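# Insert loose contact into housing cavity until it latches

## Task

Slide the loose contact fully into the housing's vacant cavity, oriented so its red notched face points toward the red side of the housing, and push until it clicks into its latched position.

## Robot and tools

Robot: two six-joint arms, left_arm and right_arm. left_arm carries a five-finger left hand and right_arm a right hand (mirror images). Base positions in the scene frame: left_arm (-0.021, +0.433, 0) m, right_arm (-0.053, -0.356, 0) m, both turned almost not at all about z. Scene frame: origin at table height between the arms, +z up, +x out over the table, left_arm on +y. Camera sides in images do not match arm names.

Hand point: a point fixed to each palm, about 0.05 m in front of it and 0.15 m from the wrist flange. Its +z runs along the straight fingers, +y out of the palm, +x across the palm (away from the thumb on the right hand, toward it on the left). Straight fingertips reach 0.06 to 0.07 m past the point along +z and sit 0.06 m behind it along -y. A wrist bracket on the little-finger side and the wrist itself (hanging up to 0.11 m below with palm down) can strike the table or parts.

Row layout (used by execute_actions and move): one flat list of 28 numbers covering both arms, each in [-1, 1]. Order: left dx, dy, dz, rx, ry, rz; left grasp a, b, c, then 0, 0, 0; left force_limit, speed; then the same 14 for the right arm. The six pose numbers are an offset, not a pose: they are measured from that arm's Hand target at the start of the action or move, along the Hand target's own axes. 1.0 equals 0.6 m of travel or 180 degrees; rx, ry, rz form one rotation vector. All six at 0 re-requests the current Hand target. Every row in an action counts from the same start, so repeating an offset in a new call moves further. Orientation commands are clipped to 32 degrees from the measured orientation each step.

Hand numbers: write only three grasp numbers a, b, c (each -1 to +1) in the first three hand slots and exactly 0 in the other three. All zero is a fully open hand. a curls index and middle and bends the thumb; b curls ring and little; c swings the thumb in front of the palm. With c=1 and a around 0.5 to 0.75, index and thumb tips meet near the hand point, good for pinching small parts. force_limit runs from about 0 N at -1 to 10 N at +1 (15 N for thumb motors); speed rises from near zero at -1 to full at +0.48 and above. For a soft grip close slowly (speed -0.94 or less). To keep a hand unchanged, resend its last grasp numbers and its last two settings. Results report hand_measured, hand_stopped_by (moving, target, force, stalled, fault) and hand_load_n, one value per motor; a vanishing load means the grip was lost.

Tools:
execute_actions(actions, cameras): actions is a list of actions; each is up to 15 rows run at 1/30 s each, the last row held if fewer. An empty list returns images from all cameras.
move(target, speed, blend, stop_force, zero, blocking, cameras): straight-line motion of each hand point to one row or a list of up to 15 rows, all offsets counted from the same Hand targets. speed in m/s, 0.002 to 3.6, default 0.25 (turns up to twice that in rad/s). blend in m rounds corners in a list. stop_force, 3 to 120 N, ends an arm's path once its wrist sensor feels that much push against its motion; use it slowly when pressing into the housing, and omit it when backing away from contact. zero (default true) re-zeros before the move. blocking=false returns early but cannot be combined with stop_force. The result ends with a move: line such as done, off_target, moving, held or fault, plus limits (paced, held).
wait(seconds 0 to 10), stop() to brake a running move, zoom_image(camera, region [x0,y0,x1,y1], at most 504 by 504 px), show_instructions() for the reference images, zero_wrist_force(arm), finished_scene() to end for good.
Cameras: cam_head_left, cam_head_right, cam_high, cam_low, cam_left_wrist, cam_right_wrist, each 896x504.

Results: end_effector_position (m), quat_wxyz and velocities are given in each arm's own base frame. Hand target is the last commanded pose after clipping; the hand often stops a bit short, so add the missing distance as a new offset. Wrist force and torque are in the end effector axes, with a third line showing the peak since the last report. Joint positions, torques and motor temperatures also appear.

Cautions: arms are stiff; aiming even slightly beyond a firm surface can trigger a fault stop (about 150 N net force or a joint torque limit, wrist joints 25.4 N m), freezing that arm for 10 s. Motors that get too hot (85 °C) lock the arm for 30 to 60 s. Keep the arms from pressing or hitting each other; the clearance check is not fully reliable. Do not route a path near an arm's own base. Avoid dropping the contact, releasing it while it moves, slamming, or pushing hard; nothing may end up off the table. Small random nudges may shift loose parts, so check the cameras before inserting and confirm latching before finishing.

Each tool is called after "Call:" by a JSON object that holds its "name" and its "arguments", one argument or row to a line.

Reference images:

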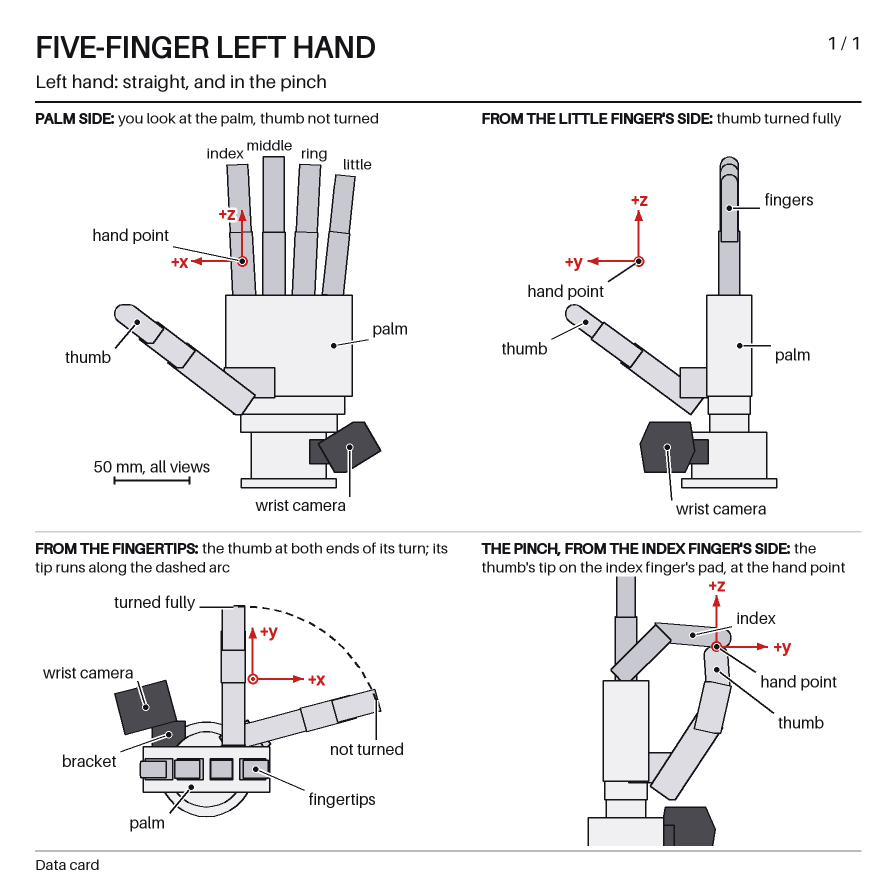

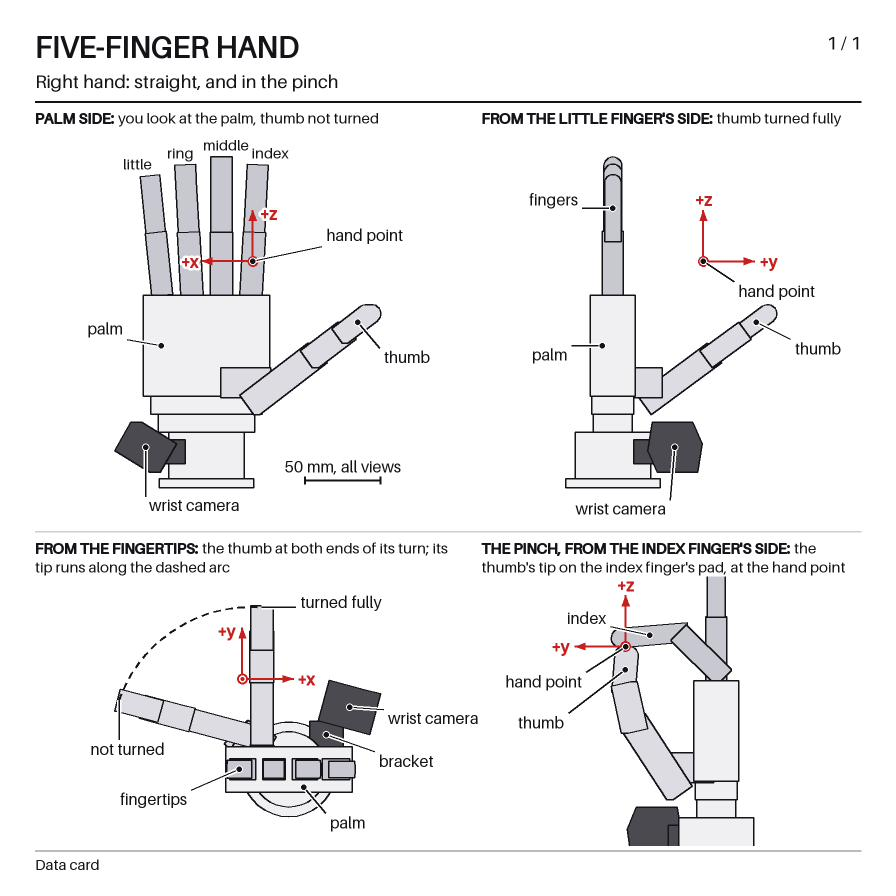

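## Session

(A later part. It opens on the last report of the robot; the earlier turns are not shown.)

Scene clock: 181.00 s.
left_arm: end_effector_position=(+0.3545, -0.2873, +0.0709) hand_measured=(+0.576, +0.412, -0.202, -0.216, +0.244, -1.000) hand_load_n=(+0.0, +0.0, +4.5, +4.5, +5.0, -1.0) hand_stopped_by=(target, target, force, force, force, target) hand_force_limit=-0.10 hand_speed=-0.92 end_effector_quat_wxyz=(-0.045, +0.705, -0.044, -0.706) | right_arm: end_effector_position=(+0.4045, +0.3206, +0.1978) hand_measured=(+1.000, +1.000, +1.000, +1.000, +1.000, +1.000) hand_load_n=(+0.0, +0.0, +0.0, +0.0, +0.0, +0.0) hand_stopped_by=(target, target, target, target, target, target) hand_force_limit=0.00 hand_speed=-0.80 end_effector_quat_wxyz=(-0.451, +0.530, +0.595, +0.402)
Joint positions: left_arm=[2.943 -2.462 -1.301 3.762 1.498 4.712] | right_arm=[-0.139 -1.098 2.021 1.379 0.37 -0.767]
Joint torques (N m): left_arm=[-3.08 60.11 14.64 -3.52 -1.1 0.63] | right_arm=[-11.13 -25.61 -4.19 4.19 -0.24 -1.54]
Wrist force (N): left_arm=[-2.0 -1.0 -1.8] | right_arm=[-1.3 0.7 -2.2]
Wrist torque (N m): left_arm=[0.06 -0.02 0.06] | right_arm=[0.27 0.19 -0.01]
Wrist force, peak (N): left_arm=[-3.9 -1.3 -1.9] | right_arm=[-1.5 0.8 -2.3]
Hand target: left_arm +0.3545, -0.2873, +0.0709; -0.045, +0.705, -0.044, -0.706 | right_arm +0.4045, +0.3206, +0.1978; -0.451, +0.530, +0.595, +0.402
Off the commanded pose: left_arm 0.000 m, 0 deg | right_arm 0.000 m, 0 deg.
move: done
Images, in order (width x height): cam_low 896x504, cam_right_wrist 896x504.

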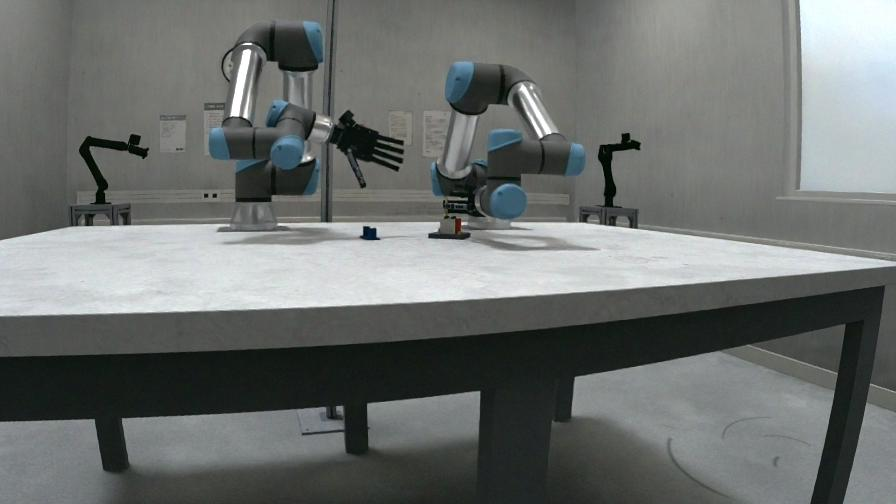

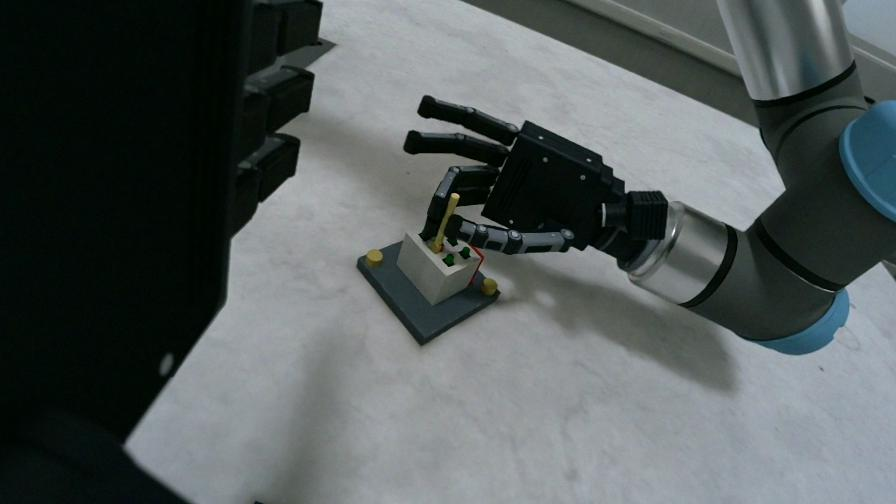

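Call:
{"name": "move", "arguments": {
  "target": [0,0,0,0,0,0, 0.5,0.25,1,0,0,0, -0.1,-0.85, 0,0,0,0,0,0, 0,0,0,0,0,0, 0,-0.8],
  "cameras": ["cam_right_wrist"]
}}

Call:
{"name": "zoom_image", "arguments": {
  "camera": "cam_right_wrist",
  "region": [400, 170, 500, 290]
}}

Scene clock: 185.67 s.
left_arm: end_effector_position=(+0.3545, -0.2873, +0.0709) hand_measured=(+0.550, +0.450, +0.088, +0.050, +0.350, -1.000) hand_load_n=(+0.0, +0.0, +0.0, +0.0, +0.0, +0.0) hand_stopped_by=(target, target, target, target, target, target) hand_force_limit=-0.10 hand_speed=-0.85 end_effector_quat_wxyz=(-0.045, +0.705, -0.044, -0.706) | right_arm: end_effector_position=(+0.4045, +0.3206, +0.1978) hand_measured=(+1.000, +1.000, +1.000, +1.000, +1.000, +1.000) hand_load_n=(+0.0, +0.0, +0.0, +0.0, +0.0, +0.0) hand_stopped_by=(target, target, target, target, target, target) hand_force_limit=0.00 hand_speed=-0.80 end_effector_quat_wxyz=(-0.451, +0.530, +0.595, +0.402)
Joint positions: left_arm=[2.943 -2.462 -1.3 3.762 1.498 4.712] | right_arm=[-0.139 -1.098 2.021 1.379 0.37 -0.767]
Joint torques (N m): left_arm=[-9.59 60.2 21.14 -3.54 -1.31 1.48] | right_arm=[-10.38 -25.5 -2.71 4.11 -0.24 -1.39]
Wrist force (N): left_arm=[-0.4 0.2 -1.1] | right_arm=[-1.0 0.7 -2.0]
Wrist torque (N m): left_arm=[0.07 -0.01 0.06] | right_arm=[0.25 0.14 0.00]
Wrist force, peak (N): left_arm=[-2.3 -1.2 -1.8] | right_arm=[-1.2 0.6 -2.4]
Hand target: left_arm +0.3545, -0.2873, +0.0709; -0.045, +0.705, -0.044, -0.706 | right_arm +0.4045, +0.3206, +0.1978; -0.451, +0.530, +0.595, +0.402
Off the commanded pose: left_arm 0.000 m, 0 deg | right_arm 0.000 m, 0 deg.
move: done
Images, in order (width x height): cam_right_wrist 896x504.

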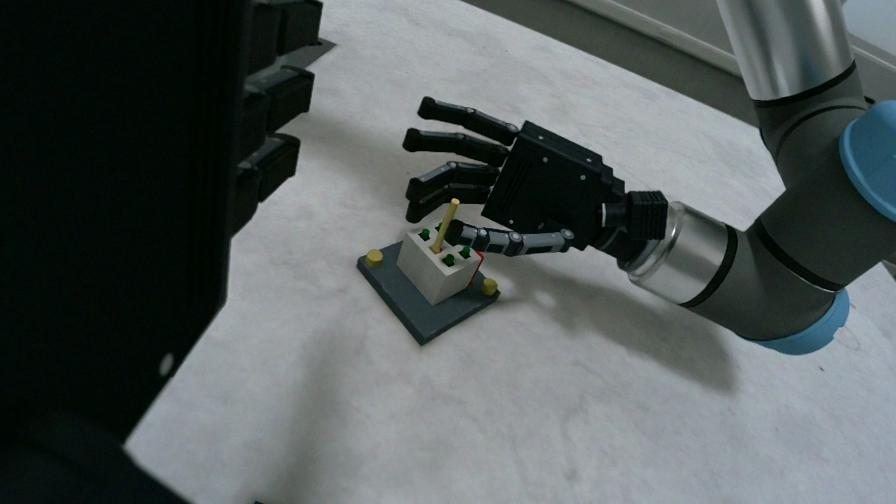

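Scaled by 4.200.

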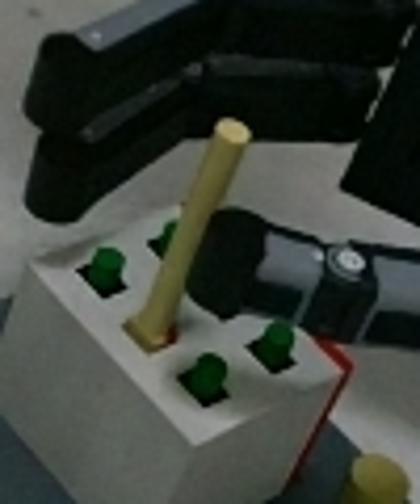

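Call:
{"name": "move", "arguments": {
  "target": [
    [0,0,0,0,0,0, 0.3,0.25,1,0,0,0, -0.1,-0.5, 0,0,0,0,0,0, 0,0,0,0,0,0, 0,-0.8],
    [-0.1167,0,0,0,0,0, 0.3,0.25,1,0,0,0, -0.1,-0.5, 0,0,-0.15,0,0,0, 0,0,0,0,0,0, 0,-0.8]
  ],
  "speed": 0.08,
  "cameras": ["cam_right_wrist","cam_left_wrist"]
}}

Call:
{"name": "zoom_image", "arguments": {
  "camera": "cam_right_wrist",
  "region": [400, 150, 500, 270]
}}

Scene clock: 188.93 s.
left_arm: end_effector_position=(+0.3546, -0.2874, +0.1410) hand_measured=(+0.530, +0.480, +0.488, +0.450, +0.500, -1.000) hand_load_n=(+0.0, +0.0, +0.0, +0.0, +0.0, +0.0) hand_stopped_by=(target, target, target, target, target, target) hand_force_limit=-0.10 hand_speed=-0.50 end_effector_quat_wxyz=(-0.045, +0.705, -0.044, -0.706) | right_arm: end_effector_position=(+0.4144, +0.2345, +0.2221) hand_measured=(+1.000, +1.000, +1.000, +1.000, +1.000, +1.000) hand_load_n=(+0.0, +0.0, +0.0, +0.0, +0.0, +0.0) hand_stopped_by=(target, target, target, target, target, target) hand_force_limit=0.00 hand_speed=-0.80 end_effector_quat_wxyz=(-0.451, +0.530, +0.595, +0.403)
Joint positions: left_arm=[2.943 -2.371 -1.268 3.638 1.498 4.712] | right_arm=[-0.367 -1.144 2.08 1.662 0.547 -1.095]
Joint torques (N m): left_arm=[-7.57 44.34 6 0.71 2.14 1.89] | right_arm=[8.81 -22.9 -6.45 0.64 -1.45 0.39]
Wrist force (N): left_arm=[-0.6 0.2 -1.3] | right_arm=[-1.3 0.3 -2.2]
Wrist torque (N m): left_arm=[0.08 0.01 0.04] | right_arm=[0.20 0.21 -0.15]
Wrist force, peak (N): left_arm=[-1.0 0.2 -1.2] | right_arm=[-1.1 0.6 -3.0]
Hand target: left_arm +0.3546, -0.2874, +0.1409; -0.045, +0.705, -0.044, -0.706 | right_arm +0.4143, +0.2345, +0.2221; -0.451, +0.530, +0.595, +0.402
Off the commanded pose: left_arm 0.000 m, 0 deg | right_arm 0.000 m, 0 deg.
move: done
Images, in order (width x height): cam_left_wrist 896x504, cam_right_wrist 896x504.

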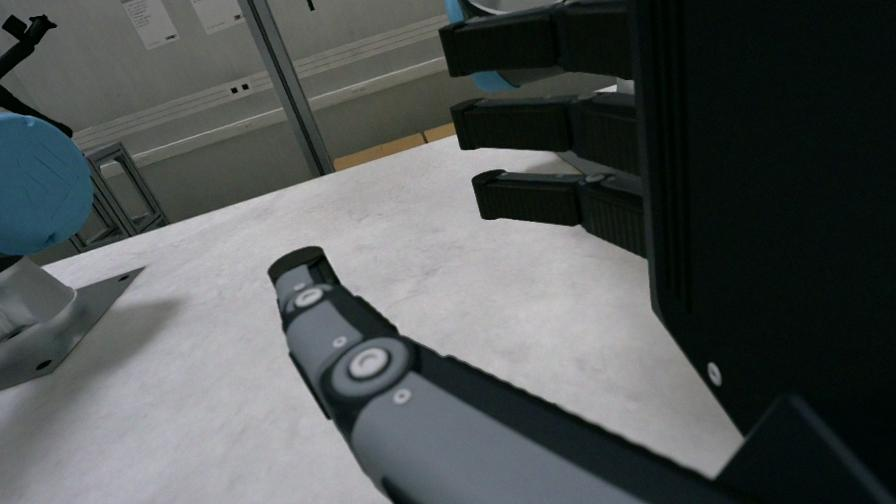

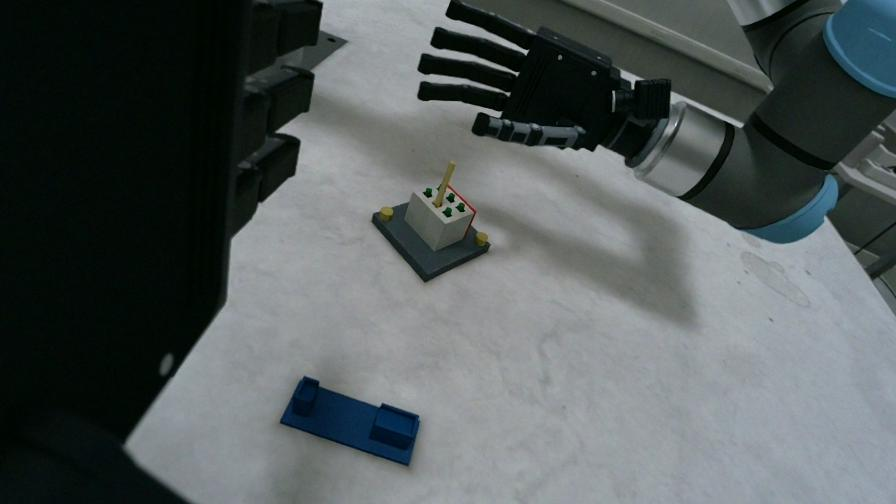

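Scaled by 4.200.

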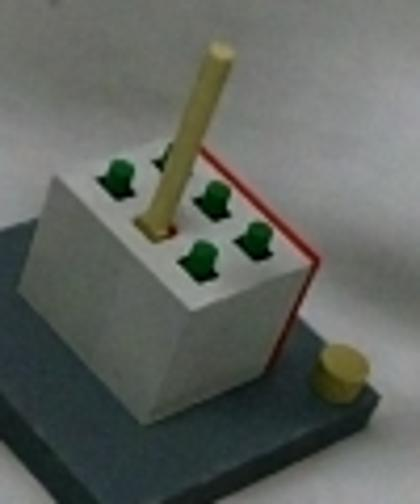

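Call:
{"name": "move", "arguments": {
  "target": [0,0.1112,0.0623,0,0,0, 0.3,0.25,1,0,0,0, -0.1,-0.5, 0,0,0,0,0,0, 0,0,0,0,0,0, 0,-0.8],
  "speed": 0.1,
  "cameras": ["cam_right_wrist","cam_head_left","cam_low"]
}}

Call:
{"name": "zoom_image", "arguments": {
  "camera": "cam_right_wrist",
  "region": [380, 80, 560, 280]
}}

Call:
{"name": "zoom_image", "arguments": {
  "camera": "cam_low",
  "region": [415, 175, 485, 245]
}}

Scene clock: 191.93 s.
left_arm: end_effector_position=(+0.3090, -0.3489, +0.1410) hand_measured=(+0.530, +0.480, +0.488, +0.450, +0.500, -1.000) hand_load_n=(+0.0, +0.0, +0.0, +0.0, +0.0, +0.5) hand_stopped_by=(target, target, target, target, target, target) hand_force_limit=-0.10 hand_speed=-0.50 end_effector_quat_wxyz=(-0.045, +0.705, -0.045, -0.706) | right_arm: end_effector_position=(+0.4143, +0.2345, +0.2221) hand_measured=(+1.000, +1.000, +1.000, +1.000, +1.000, +1.000) hand_load_n=(+0.0, +0.0, +0.0, +0.0, +0.0, +0.0) hand_stopped_by=(target, target, target, target, target, target) hand_force_limit=0.00 hand_speed=-0.80 end_effector_quat_wxyz=(-0.451, +0.530, +0.595, +0.402)
Joint positions: left_arm=[2.832 -2.342 -1.324 3.664 1.387 4.713] | right_arm=[-0.367 -1.144 2.08 1.662 0.547 -1.095]
Joint torques (N m): left_arm=[12.13 41.49 25.99 -3.21 2.4 2.06] | right_arm=[12.76 -22.95 -17.62 2.99 0.2 0.3]
Wrist force (N): left_arm=[-0.4 -0.2 -1.0] | right_arm=[-1.5 0.6 -2.3]
Wrist torque (N m): left_arm=[0.02 0.00 0.05] | right_arm=[0.24 0.23 -0.17]
Wrist force, peak (N): left_arm=[-0.6 -0.6 -1.6] | right_arm=[-1.4 0.5 -2.6]
Hand target: left_arm +0.3091, -0.3488, +0.1410; -0.045, +0.705, -0.044, -0.706 | right_arm +0.4143, +0.2345, +0.2221; -0.451, +0.530, +0.595, +0.402
Off the commanded pose: left_arm 0.000 m, 0 deg | right_arm 0.000 m, 0 deg.
move: done
Images, in order (width x height): cam_head_left 896x504, cam_low 896x504, cam_right_wrist 896x504.

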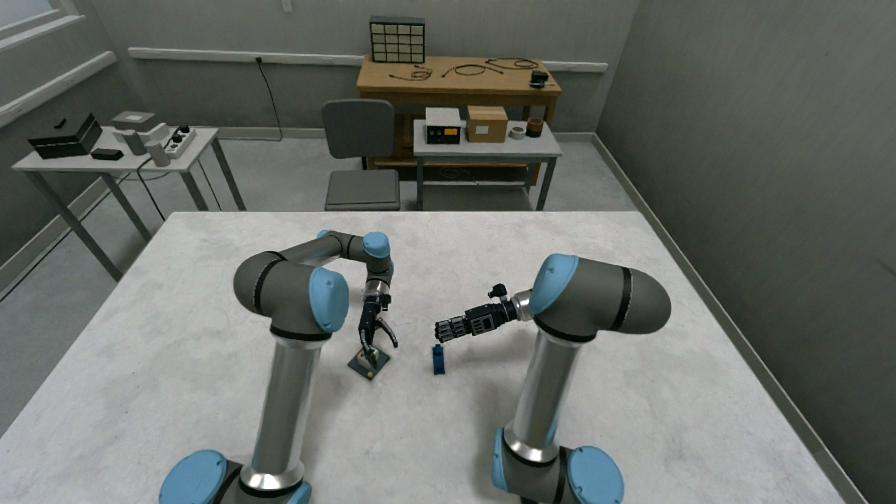

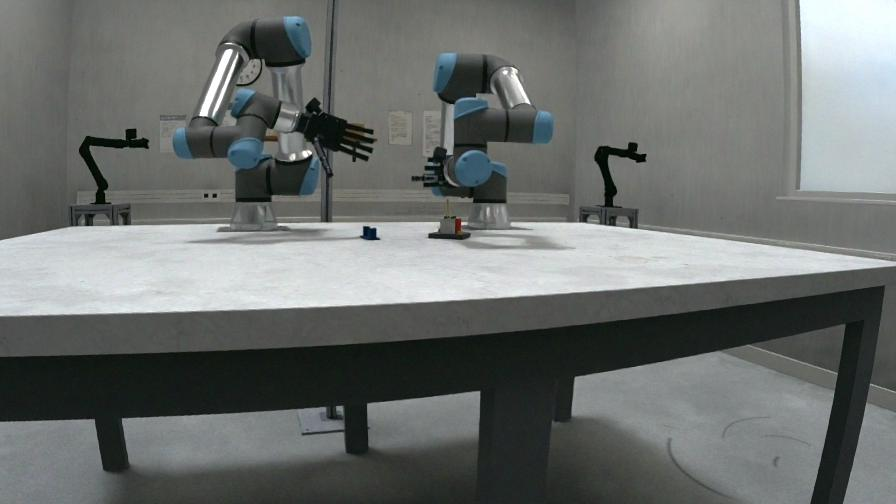

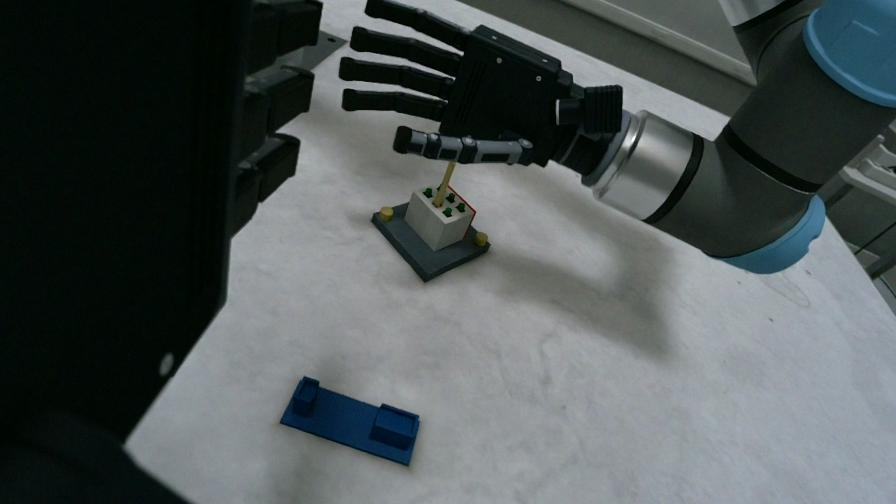

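Scaled by 2.520.

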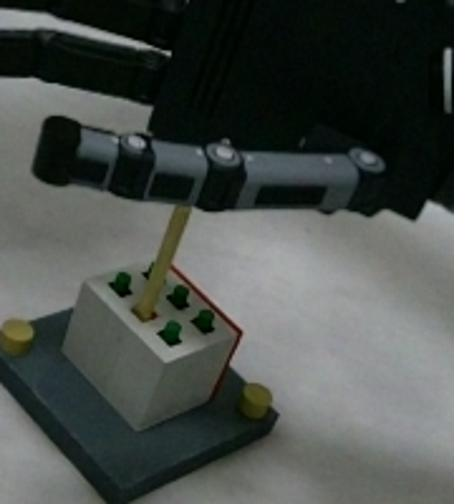

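Scaled by 7.200.

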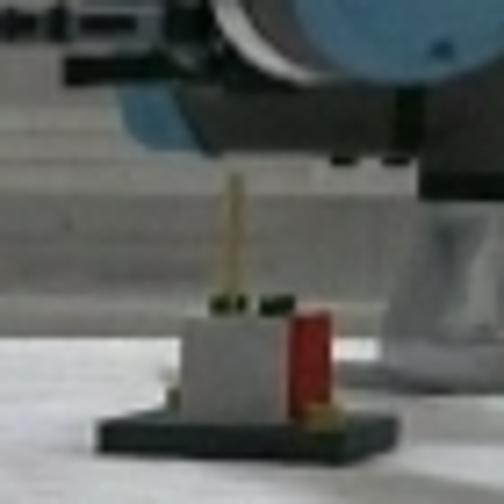

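Call:
{"name": "move", "arguments": {
  "target": [0.075,0,0,0,0,0, 0.3,0.25,1,0,0,0, -0.1,-0.5, 0,0,0,0,0,0, 0,0,0,0,0,0, 0,-0.8],
  "speed": 0.015,
  "stop_force": 10,
  "cameras": ["cam_right_wrist","cam_low"]
}}

Call:
{"name": "zoom_image", "arguments": {
  "camera": "cam_right_wrist",
  "region": [380, 80, 560, 280]
}}

Call:
{"name": "zoom_image", "arguments": {
  "camera": "cam_low",
  "region": [415, 175, 485, 245]
}}

Scene clock: 197.17 s.
left_arm: end_effector_position=(+0.3090, -0.3488, +0.0981) hand_measured=(+0.530, +0.480, +0.488, +0.450, +0.500, -1.000) hand_load_n=(+0.0, +0.0, +0.0, +0.0, +0.0, +0.0) hand_stopped_by=(target, target, target, target, target, target) hand_force_limit=-0.10 hand_speed=-0.50 end_effector_quat_wxyz=(-0.045, +0.705, -0.044, -0.706) | right_arm: end_effector_position=(+0.4143, +0.2345, +0.2221) hand_measured=(+1.000, +1.000, +1.000, +1.000, +1.000, +1.000) hand_load_n=(+0.0, +0.0, +0.0, +0.0, +0.0, +0.0) hand_stopped_by=(target, target, target, target, target, target) hand_force_limit=0.00 hand_speed=-0.80 end_effector_quat_wxyz=(-0.451, +0.530, +0.595, +0.402)
Joint positions: left_arm=[2.832 -2.397 -1.347 3.743 1.387 4.713] | right_arm=[-0.367 -1.144 2.08 1.662 0.547 -1.095]
Joint torques (N m): left_arm=[6.45 53.23 23.83 -0.99 -2.45 -0.06] | right_arm=[12.03 -25.26 -17.73 0.22 -1.96 1.3]
Wrist force (N): left_arm=[-12.3 0.2 -1.5] | right_arm=[-1.2 0.8 -2.3]
Wrist torque (N m): left_arm=[0.07 0.50 -0.70] | right_arm=[0.28 0.19 -0.14]
Wrist force, peak (N): left_arm=[-30.7 0.2 -1.6] | right_arm=[-1.6 0.7 -2.5]
Hand target: left_arm +0.3091, -0.3488, +0.0981; -0.045, +0.705, -0.044, -0.706 (not the last commanded pose) | right_arm +0.4143, +0.2345, +0.2221; -0.451, +0.530, +0.595, +0.402
Off the commanded pose: left_arm 0.002 m, 0 deg | right_arm 0.000 m, 0 deg.
move: contact (left_arm)
Images, in order (width x height): cam_low 896x504, cam_right_wrist 896x504.

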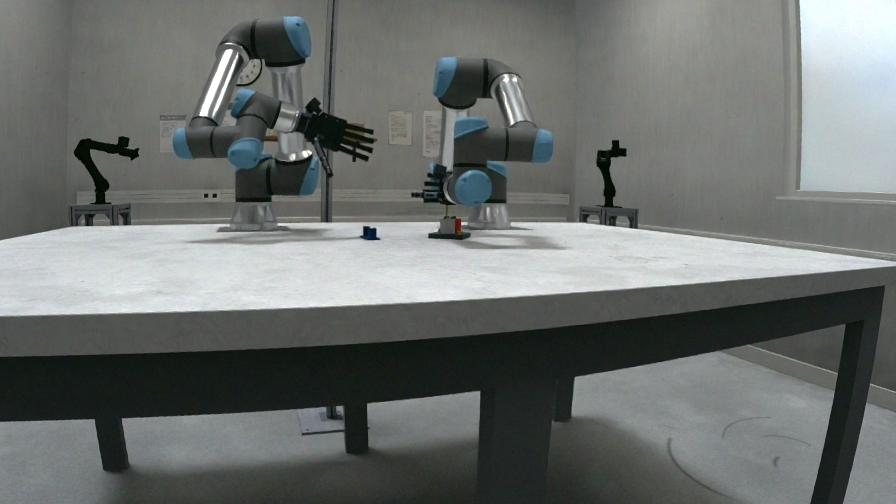

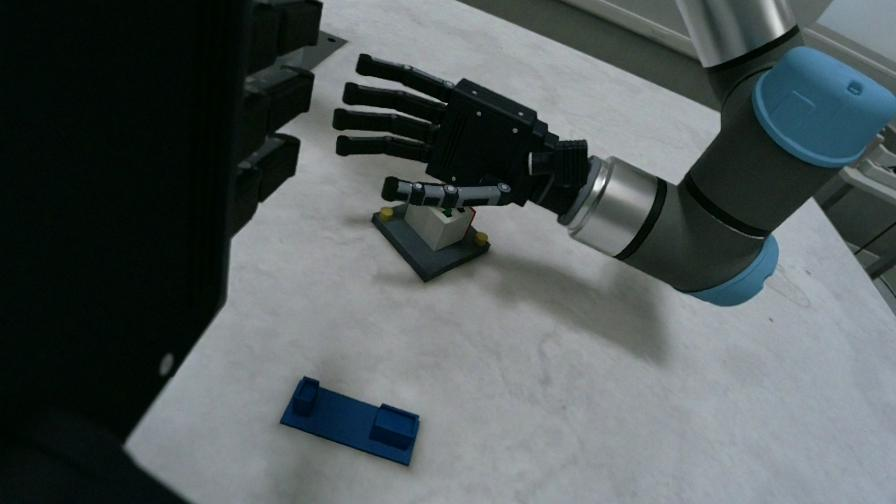

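Scaled by 2.520.

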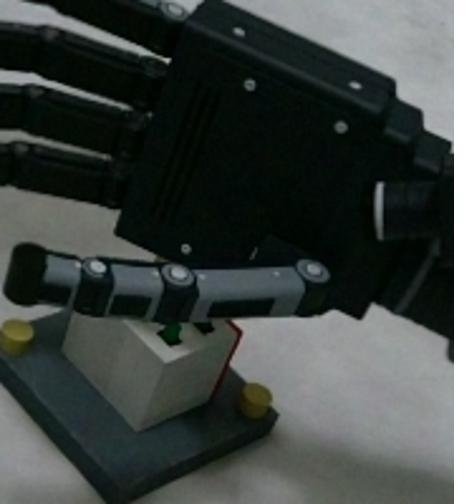

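Scaled by 7.200.

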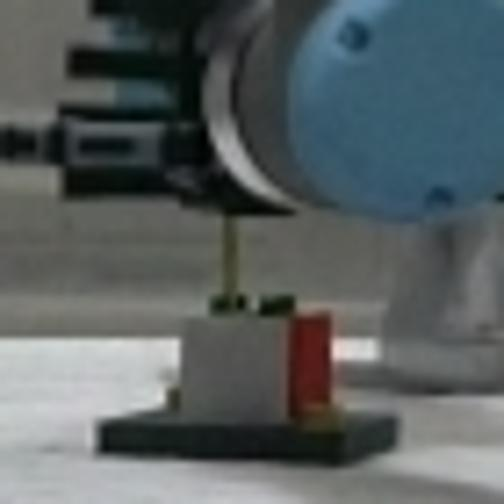

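Call:
{"name": "move", "arguments": {
  "target": [0.008,0,0,0,0,0, 0.3,0.25,1,0,0,0, -0.1,-0.5, 0,0,0,0,0,0, 0,0,0,0,0,0, 0,-0.8],
  "speed": 0.005,
  "stop_force": 12,
  "cameras": []
}}

Scene clock: 199.30 s.
left_arm: end_effector_position=(+0.3091, -0.3488, +0.0978) hand_measured=(+0.530, +0.480, +0.488, +0.450, +0.500, -1.000) hand_load_n=(+0.0, +0.0, +0.0, +0.0, +0.0, +0.0) hand_stopped_by=(target, target, target, target, target, target) hand_force_limit=-0.10 hand_speed=-0.50 end_effector_quat_wxyz=(-0.045, +0.705, -0.044, -0.706) | right_arm: end_effector_position=(+0.4143, +0.2345, +0.2221) hand_measured=(+1.000, +1.000, +1.000, +1.000, +1.000, +1.000) hand_load_n=(+0.0, +0.0, +0.0, +0.0, +0.0, +0.0) hand_stopped_by=(target, target, target, target, target, target) hand_force_limit=0.00 hand_speed=-0.80 end_effector_quat_wxyz=(-0.451, +0.530, +0.595, +0.402)
Joint positions: left_arm=[2.832 -2.398 -1.347 3.743 1.387 4.713] | right_arm=[-0.367 -1.144 2.08 1.662 0.547 -1.095]
Joint torques (N m): left_arm=[6.07 45.7 20.07 1.81 -2.37 -0.09] | right_arm=[11.92 -26.89 -18.21 -0.1 -1.82 1.37]
Wrist force (N): left_arm=[-29.2 -0.2 -1.3] | right_arm=[-1.0 0.5 -2.4]
Wrist torque (N m): left_arm=[0.03 1.21 -1.69] | right_arm=[0.24 0.17 -0.13]
Wrist force, peak (N): left_arm=[-33.4 0.1 -1.4] | right_arm=[-1.5 0.6 -2.4]
Hand target: left_arm +0.3091, -0.3488, +0.0978; -0.045, +0.705, -0.044, -0.706 (not the last commanded pose) | right_arm +0.4143, +0.2345, +0.2221; -0.451, +0.530, +0.595, +0.402
Off the commanded pose: left_arm 0.004 m, 0 deg | right_arm 0.000 m, 0 deg.
move: contact (left_arm)
No camera images: "cameras" was empty.

Call:
{"name": "move", "arguments": {
  "target": [-0.08,0,0,0,0,0, 0.3,0.25,1,0,0,0, -0.1,-0.5, 0,0,0,0,0,0, 0,0,0,0,0,0, 0,-0.8],
  "speed": 0.08,
  "cameras": ["cam_right_wrist","cam_low"]
}}

Call:
{"name": "zoom_image", "arguments": {
  "camera": "cam_right_wrist",
  "region": [380, 120, 520, 280]
}}

Call:
{"name": "zoom_image", "arguments": {
  "camera": "cam_low",
  "region": [425, 185, 475, 245]
}}

Scene clock: 201.20 s.
left_arm: end_effector_position=(+0.3092, -0.3489, +0.1458) hand_measured=(+0.530, +0.480, +0.488, +0.450, +0.500, -1.000) hand_load_n=(+0.0, +0.0, +0.0, +0.0, +0.0, +0.5) hand_stopped_by=(target, target, target, target, target, target) hand_force_limit=-0.10 hand_speed=-0.50 end_effector_quat_wxyz=(-0.045, +0.705, -0.045, -0.706) | right_arm: end_effector_position=(+0.4143, +0.2345, +0.2221) hand_measured=(+1.000, +1.000, +1.000, +1.000, +1.000, +1.000) hand_load_n=(+0.0, +0.0, +0.0, +0.0, +0.0, +0.0) hand_stopped_by=(target, target, target, target, target, target) hand_force_limit=0.00 hand_speed=-0.80 end_effector_quat_wxyz=(-0.451, +0.530, +0.595, +0.402)
Joint positions: left_arm=[2.832 -2.336 -1.32 3.655 1.387 4.713] | right_arm=[-0.367 -1.144 2.08 1.662 0.547 -1.095]
Joint torques (N m): left_arm=[9.59 41.84 6.33 0.75 -1.61 0.36] | right_arm=[11.2 -26.85 -17.99 0.22 -1.99 1.36]
Wrist force (N): left_arm=[-0.5 -0.3 -0.9] | right_arm=[-1.4 0.5 -2.4]
Wrist torque (N m): left_arm=[-0.01 0.01 0.05] | right_arm=[0.24 0.23 -0.16]
Wrist force, peak (N): left_arm=[-29.1 -0.2 -1.1] | right_arm=[-1.5 0.6 -2.5]
Hand target: left_arm +0.3091, -0.3489, +0.1458; -0.045, +0.705, -0.044, -0.706 | right_arm +0.4143, +0.2345, +0.2221; -0.451, +0.530, +0.595, +0.402
Off the commanded pose: left_arm 0.000 m, 0 deg | right_arm 0.000 m, 0 deg.
move: done
Images, in order (width x height): cam_low 896x504, cam_right_wrist 896x504.

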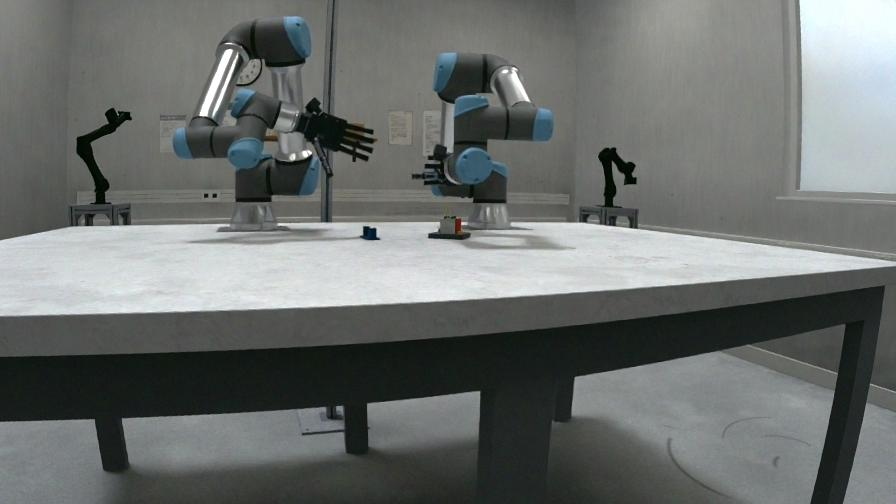

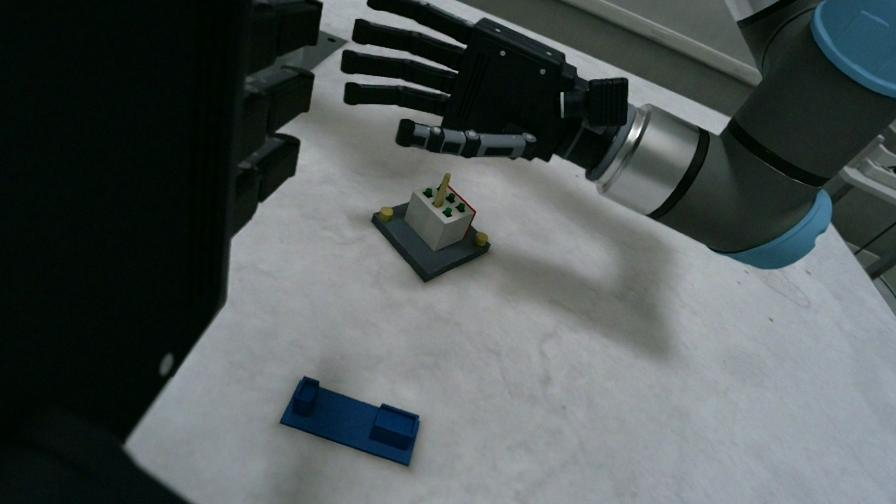

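Scaled by 3.150.

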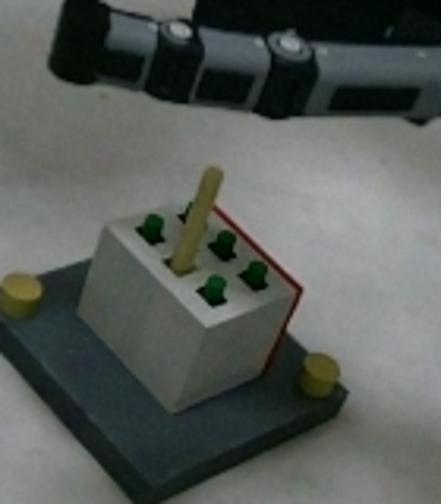

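Scaled by 8.400.

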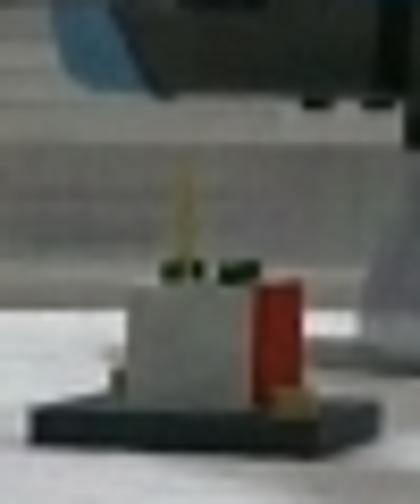

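Call:
{"name": "zoom_image", "arguments": {
  "camera": "cam_right_wrist",
  "region": [405, 165, 480, 250]
}}

Scaled by 5.929.

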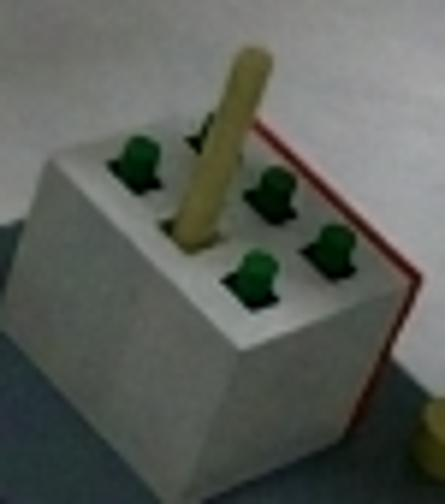

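Call:
{"name": "move", "arguments": {
  "target": [
    [-0.25,-0.331,0.0377,0,0,0, 0.3,0.25,1,0,0,0, -0.1,-0.5, 0,0,0,0,0,0, 0,0,0,0,0,0, 0,-0.8],
    [-0.25,-0.331,0.0377,0,0,0, 0.3,0.25,1,0,0,0, -0.1,-0.5, 0.0005,0.0415,0.3308,0.1013,-0.13,-0.0526, 0,0,0,0,0,0, 0,-0.8]
  ],
  "speed": 0.25,
  "cameras": ["cam_right_wrist"]
}}

Call:
{"name": "zoom_image", "arguments": {
  "camera": "cam_right_wrist",
  "region": [400, 170, 540, 310]
}}

Scene clock: 208.33 s.
left_arm: end_effector_position=(+0.3118, -0.1490, +0.2958) hand_measured=(+0.530, +0.480, +0.488, +0.450, +0.500, -1.000) hand_load_n=(+0.0, +0.0, +0.0, +0.0, +0.0, +0.5) hand_stopped_by=(target, target, target, target, target, target) hand_force_limit=-0.10 hand_speed=-0.50 end_effector_quat_wxyz=(-0.045, +0.705, -0.044, -0.706) | right_arm: end_effector_position=(+0.4173, +0.4273, +0.1690) hand_measured=(+1.000, +1.000, +1.000, +1.000, +1.000, +1.000) hand_load_n=(+0.0, +0.0, +0.0, +0.0, +0.0, +0.0) hand_stopped_by=(target, target, target, target, target, target) hand_force_limit=0.00 hand_speed=-0.80 end_effector_quat_wxyz=(-0.365, +0.472, +0.770, +0.224)
Joint positions: left_arm=[3.164 -2.035 -1.408 3.442 1.719 4.712] | right_arm=[0.238 -0.971 1.473 1.342 0.717 -0.357]
Joint torques (N m): left_arm=[12.03 45.83 7.74 -3.42 2.34 -1.87] | right_arm=[10.31 -36.75 -23.97 0.35 -0.16 1.31]
Wrist force (N): left_arm=[-0.6 0.2 -0.7] | right_arm=[-0.8 0.4 -1.4]
Wrist torque (N m): left_arm=[0.00 0.05 0.01] | right_arm=[0.13 0.09 0.06]
Wrist force, peak (N): left_arm=[-1.8 -1.5 -0.6] | right_arm=[-1.6 0.2 -3.5]
Hand target: left_arm +0.3118, -0.1490, +0.2958; -0.045, +0.705, -0.044, -0.706 | right_arm +0.4173, +0.4273, +0.1689; -0.365, +0.472, +0.770, +0.224
Off the commanded pose: left_arm 0.000 m, 0 deg | right_arm 0.000 m, 0 deg.
move: done
Images, in order (width x height): cam_right_wrist 896x504.

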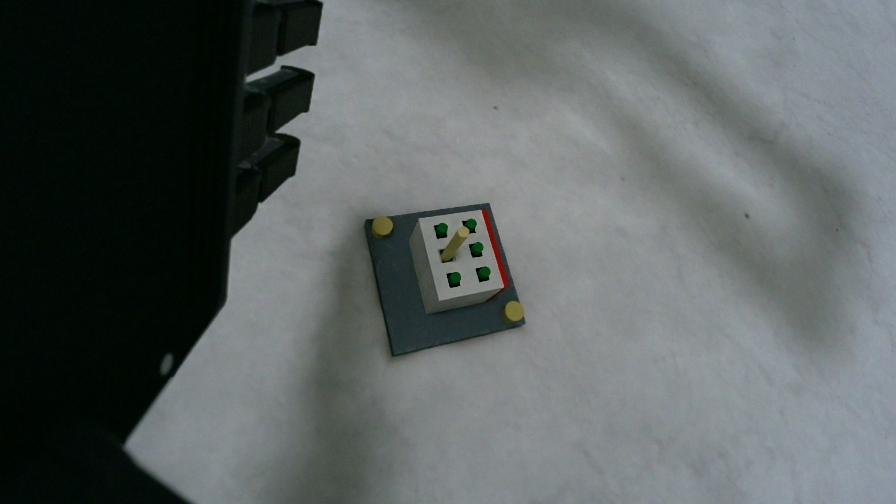

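Scaled by 3.600.

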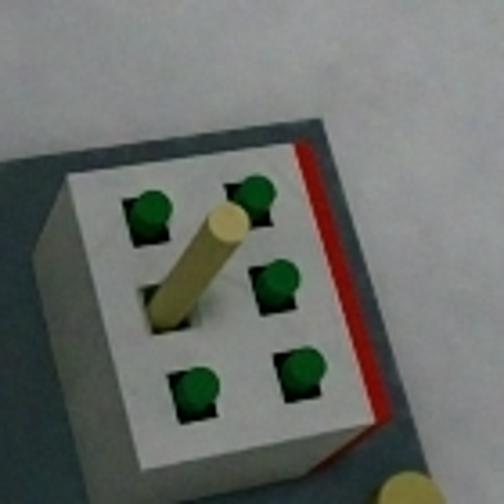

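Call:
{"name": "zoom_image", "arguments": {
  "camera": "cam_right_wrist",
  "region": [430, 220, 480, 270]
}}

Scaled by 10.080.

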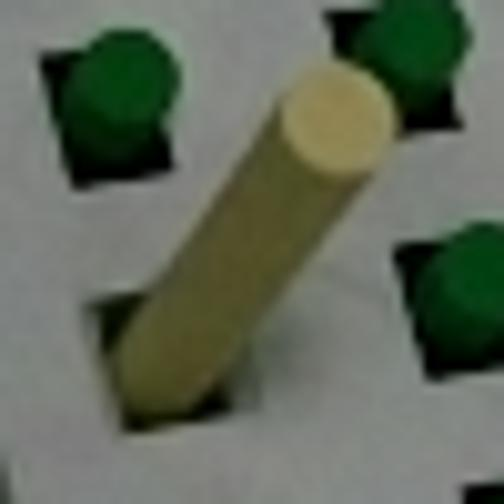

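Call:
{"name": "move", "arguments": {
  "target": [
    [0,0,0,0,0,0, 0.3,0.25,1,0,0,0, -0.1,-0.5, -0.1117,-0.15,-0.2765,-0.1013,0.13,0.0526, 0,0,0,0,0,0, 0,-0.8],
    [0.3097,0.2197,-0.1002,0,0,0, 0.3,0.25,1,0,0,0, -0.1,-0.5, -0.1117,-0.15,-0.2765,-0.1013,0.13,0.0526, 0,0,0,0,0,0, 0,-0.8]
  ],
  "speed": 0.25,
  "cameras": ["cam_right_wrist"]
}}

Call:
{"name": "zoom_image", "arguments": {
  "camera": "cam_right_wrist",
  "region": [390, 100, 530, 260]
}}

Scene clock: 216.23 s.
left_arm: end_effector_position=(+0.3547, -0.2873, +0.1100) hand_measured=(+0.530, +0.480, +0.488, +0.450, +0.500, -1.000) hand_load_n=(+0.0, +0.0, +0.0, +0.0, +0.0, +0.0) hand_stopped_by=(target, target, target, target, target, target) hand_force_limit=-0.10 hand_speed=-0.50 end_effector_quat_wxyz=(-0.045, +0.705, -0.045, -0.706) | right_arm: end_effector_position=(+0.4145, +0.2342, +0.2221) hand_measured=(+1.000, +1.000, +1.000, +1.000, +1.000, +1.000) hand_load_n=(+0.0, +0.0, +0.0, +0.0, +0.0, +0.0) hand_stopped_by=(target, target, target, target, target, target) hand_force_limit=0.00 hand_speed=-0.80 end_effector_quat_wxyz=(-0.451, +0.530, +0.595, +0.402)
Joint positions: left_arm=[2.943 -2.41 -1.286 3.694 1.498 4.712] | right_arm=[-0.367 -1.144 2.079 1.663 0.548 -1.096]
Joint torques (N m): left_arm=[6.78 43.54 11.28 -2.49 1.31 2.14] | right_arm=[-14.62 -22.22 -3.55 3.93 -2.31 -1.58]
Wrist force (N): left_arm=[-0.4 0.1 -1.3] | right_arm=[-1.2 0.4 -2.2]
Wrist torque (N m): left_arm=[0.06 0.00 0.06] | right_arm=[0.21 0.18 -0.06]
Wrist force, peak (N): left_arm=[1.1 1.3 -1.6] | right_arm=[-1.5 0.0 -3.7]
Hand target: left_arm +0.3547, -0.2873, +0.1099; -0.045, +0.705, -0.044, -0.706 | right_arm +0.4145, +0.2342, +0.2221; -0.451, +0.530, +0.595, +0.402
Off the commanded pose: left_arm 0.000 m, 0 deg | right_arm 0.000 m, 0 deg.
move: done
Images, in order (width x height): cam_right_wrist 896x504.

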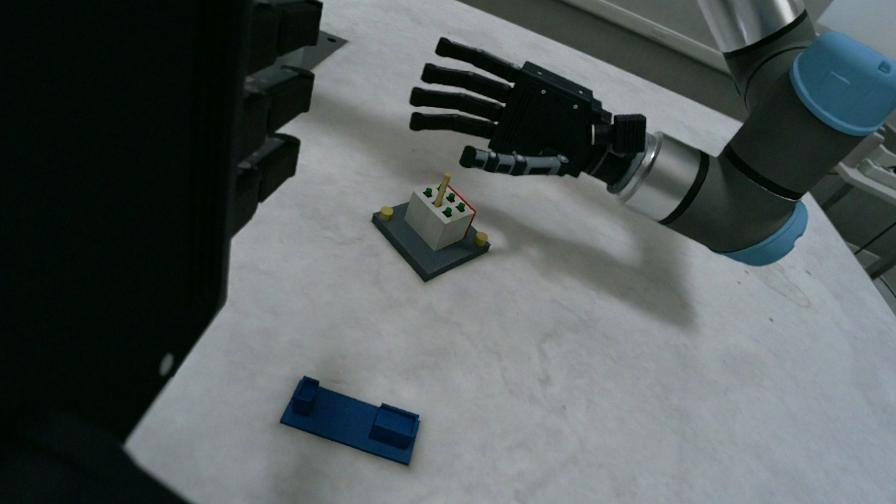

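Scaled by 3.150.

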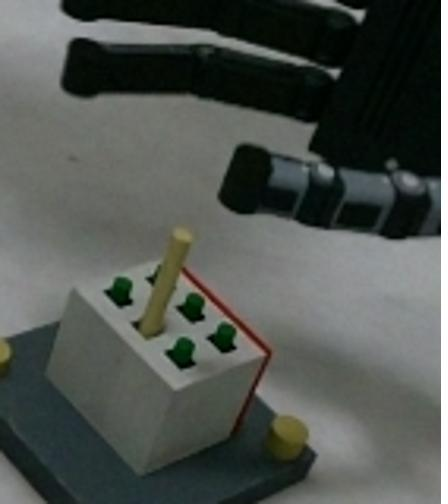

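Call:
{"name": "move", "arguments": {
  "target": [0.0675,0,0,0,0,0, 0.3,0.25,1,0,0,0, -0.1,-0.5, 0,0,0,0,0,0, 0,0,0,0,0,0, 0,-0.8],
  "speed": 0.04,
  "stop_force": 4,
  "cameras": ["cam_right_wrist"]
}}

Call:
{"name": "zoom_image", "arguments": {
  "camera": "cam_right_wrist",
  "region": [390, 120, 530, 260]
}}

Scene clock: 219.10 s.
left_arm: end_effector_position=(+0.3546, -0.2873, +0.0694) hand_measured=(+0.530, +0.480, +0.488, +0.450, +0.500, -1.000) hand_load_n=(+0.0, +0.0, +0.0, +0.0, +0.0, +0.0) hand_stopped_by=(target, target, target, target, target, target) hand_force_limit=-0.10 hand_speed=-0.50 end_effector_quat_wxyz=(-0.045, +0.705, -0.044, -0.706) | right_arm: end_effector_position=(+0.4145, +0.2342, +0.2221) hand_measured=(+1.000, +1.000, +1.000, +1.000, +1.000, +1.000) hand_load_n=(+0.0, +0.0, +0.0, +0.0, +0.0, +0.0) hand_stopped_by=(target, target, target, target, target, target) hand_force_limit=0.00 hand_speed=-0.80 end_effector_quat_wxyz=(-0.451, +0.530, +0.595, +0.402)
Joint positions: left_arm=[2.943 -2.465 -1.3 3.764 1.498 4.712] | right_arm=[-0.367 -1.144 2.079 1.663 0.548 -1.096]
Joint torques (N m): left_arm=[10.85 60.84 25.16 -4.23 -2.58 1.9] | right_arm=[-15.1 -22.75 -3.87 3.64 -2.31 -1.1]
Wrist force (N): left_arm=[-0.4 0.1 -1.2] | right_arm=[-1.1 0.5 -2.2]
Wrist torque (N m): left_arm=[0.05 -0.01 0.06] | right_arm=[0.24 0.17 -0.05]
Wrist force, peak (N): left_arm=[-1.2 0.0 -1.3] | right_arm=[-1.3 0.4 -2.6]
Hand target: left_arm +0.3546, -0.2873, +0.0694; -0.045, +0.705, -0.044, -0.706 | right_arm +0.4145, +0.2342, +0.2221; -0.451, +0.530, +0.595, +0.402
Off the commanded pose: left_arm 0.000 m, 0 deg | right_arm 0.000 m, 0 deg.
move: done
Images, in order (width x height): cam_right_wrist 896x504.

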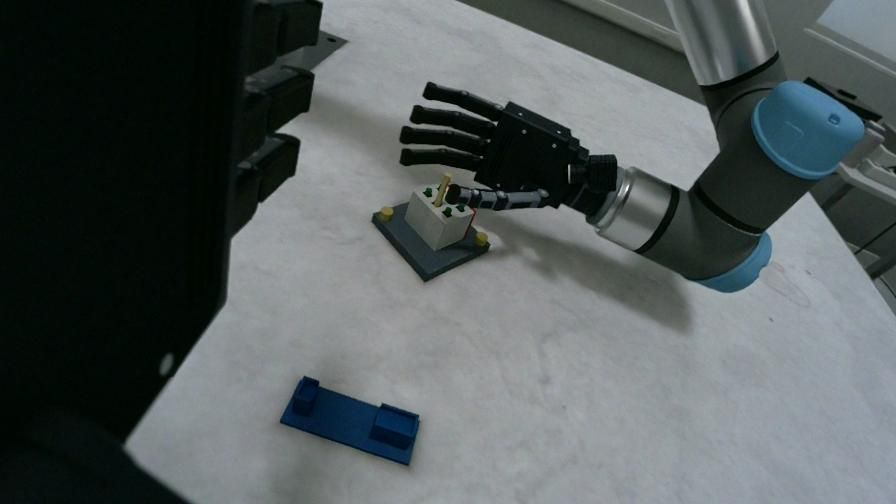

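Scaled by 3.600.

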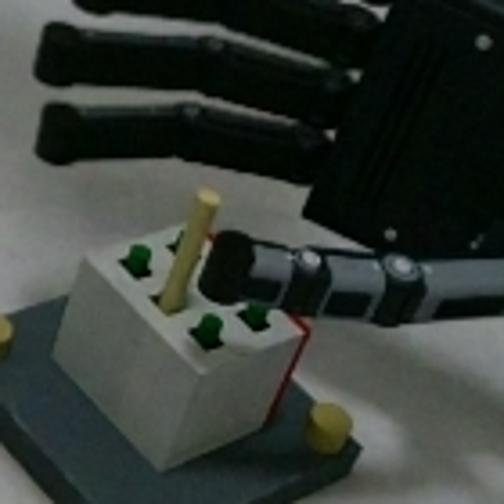

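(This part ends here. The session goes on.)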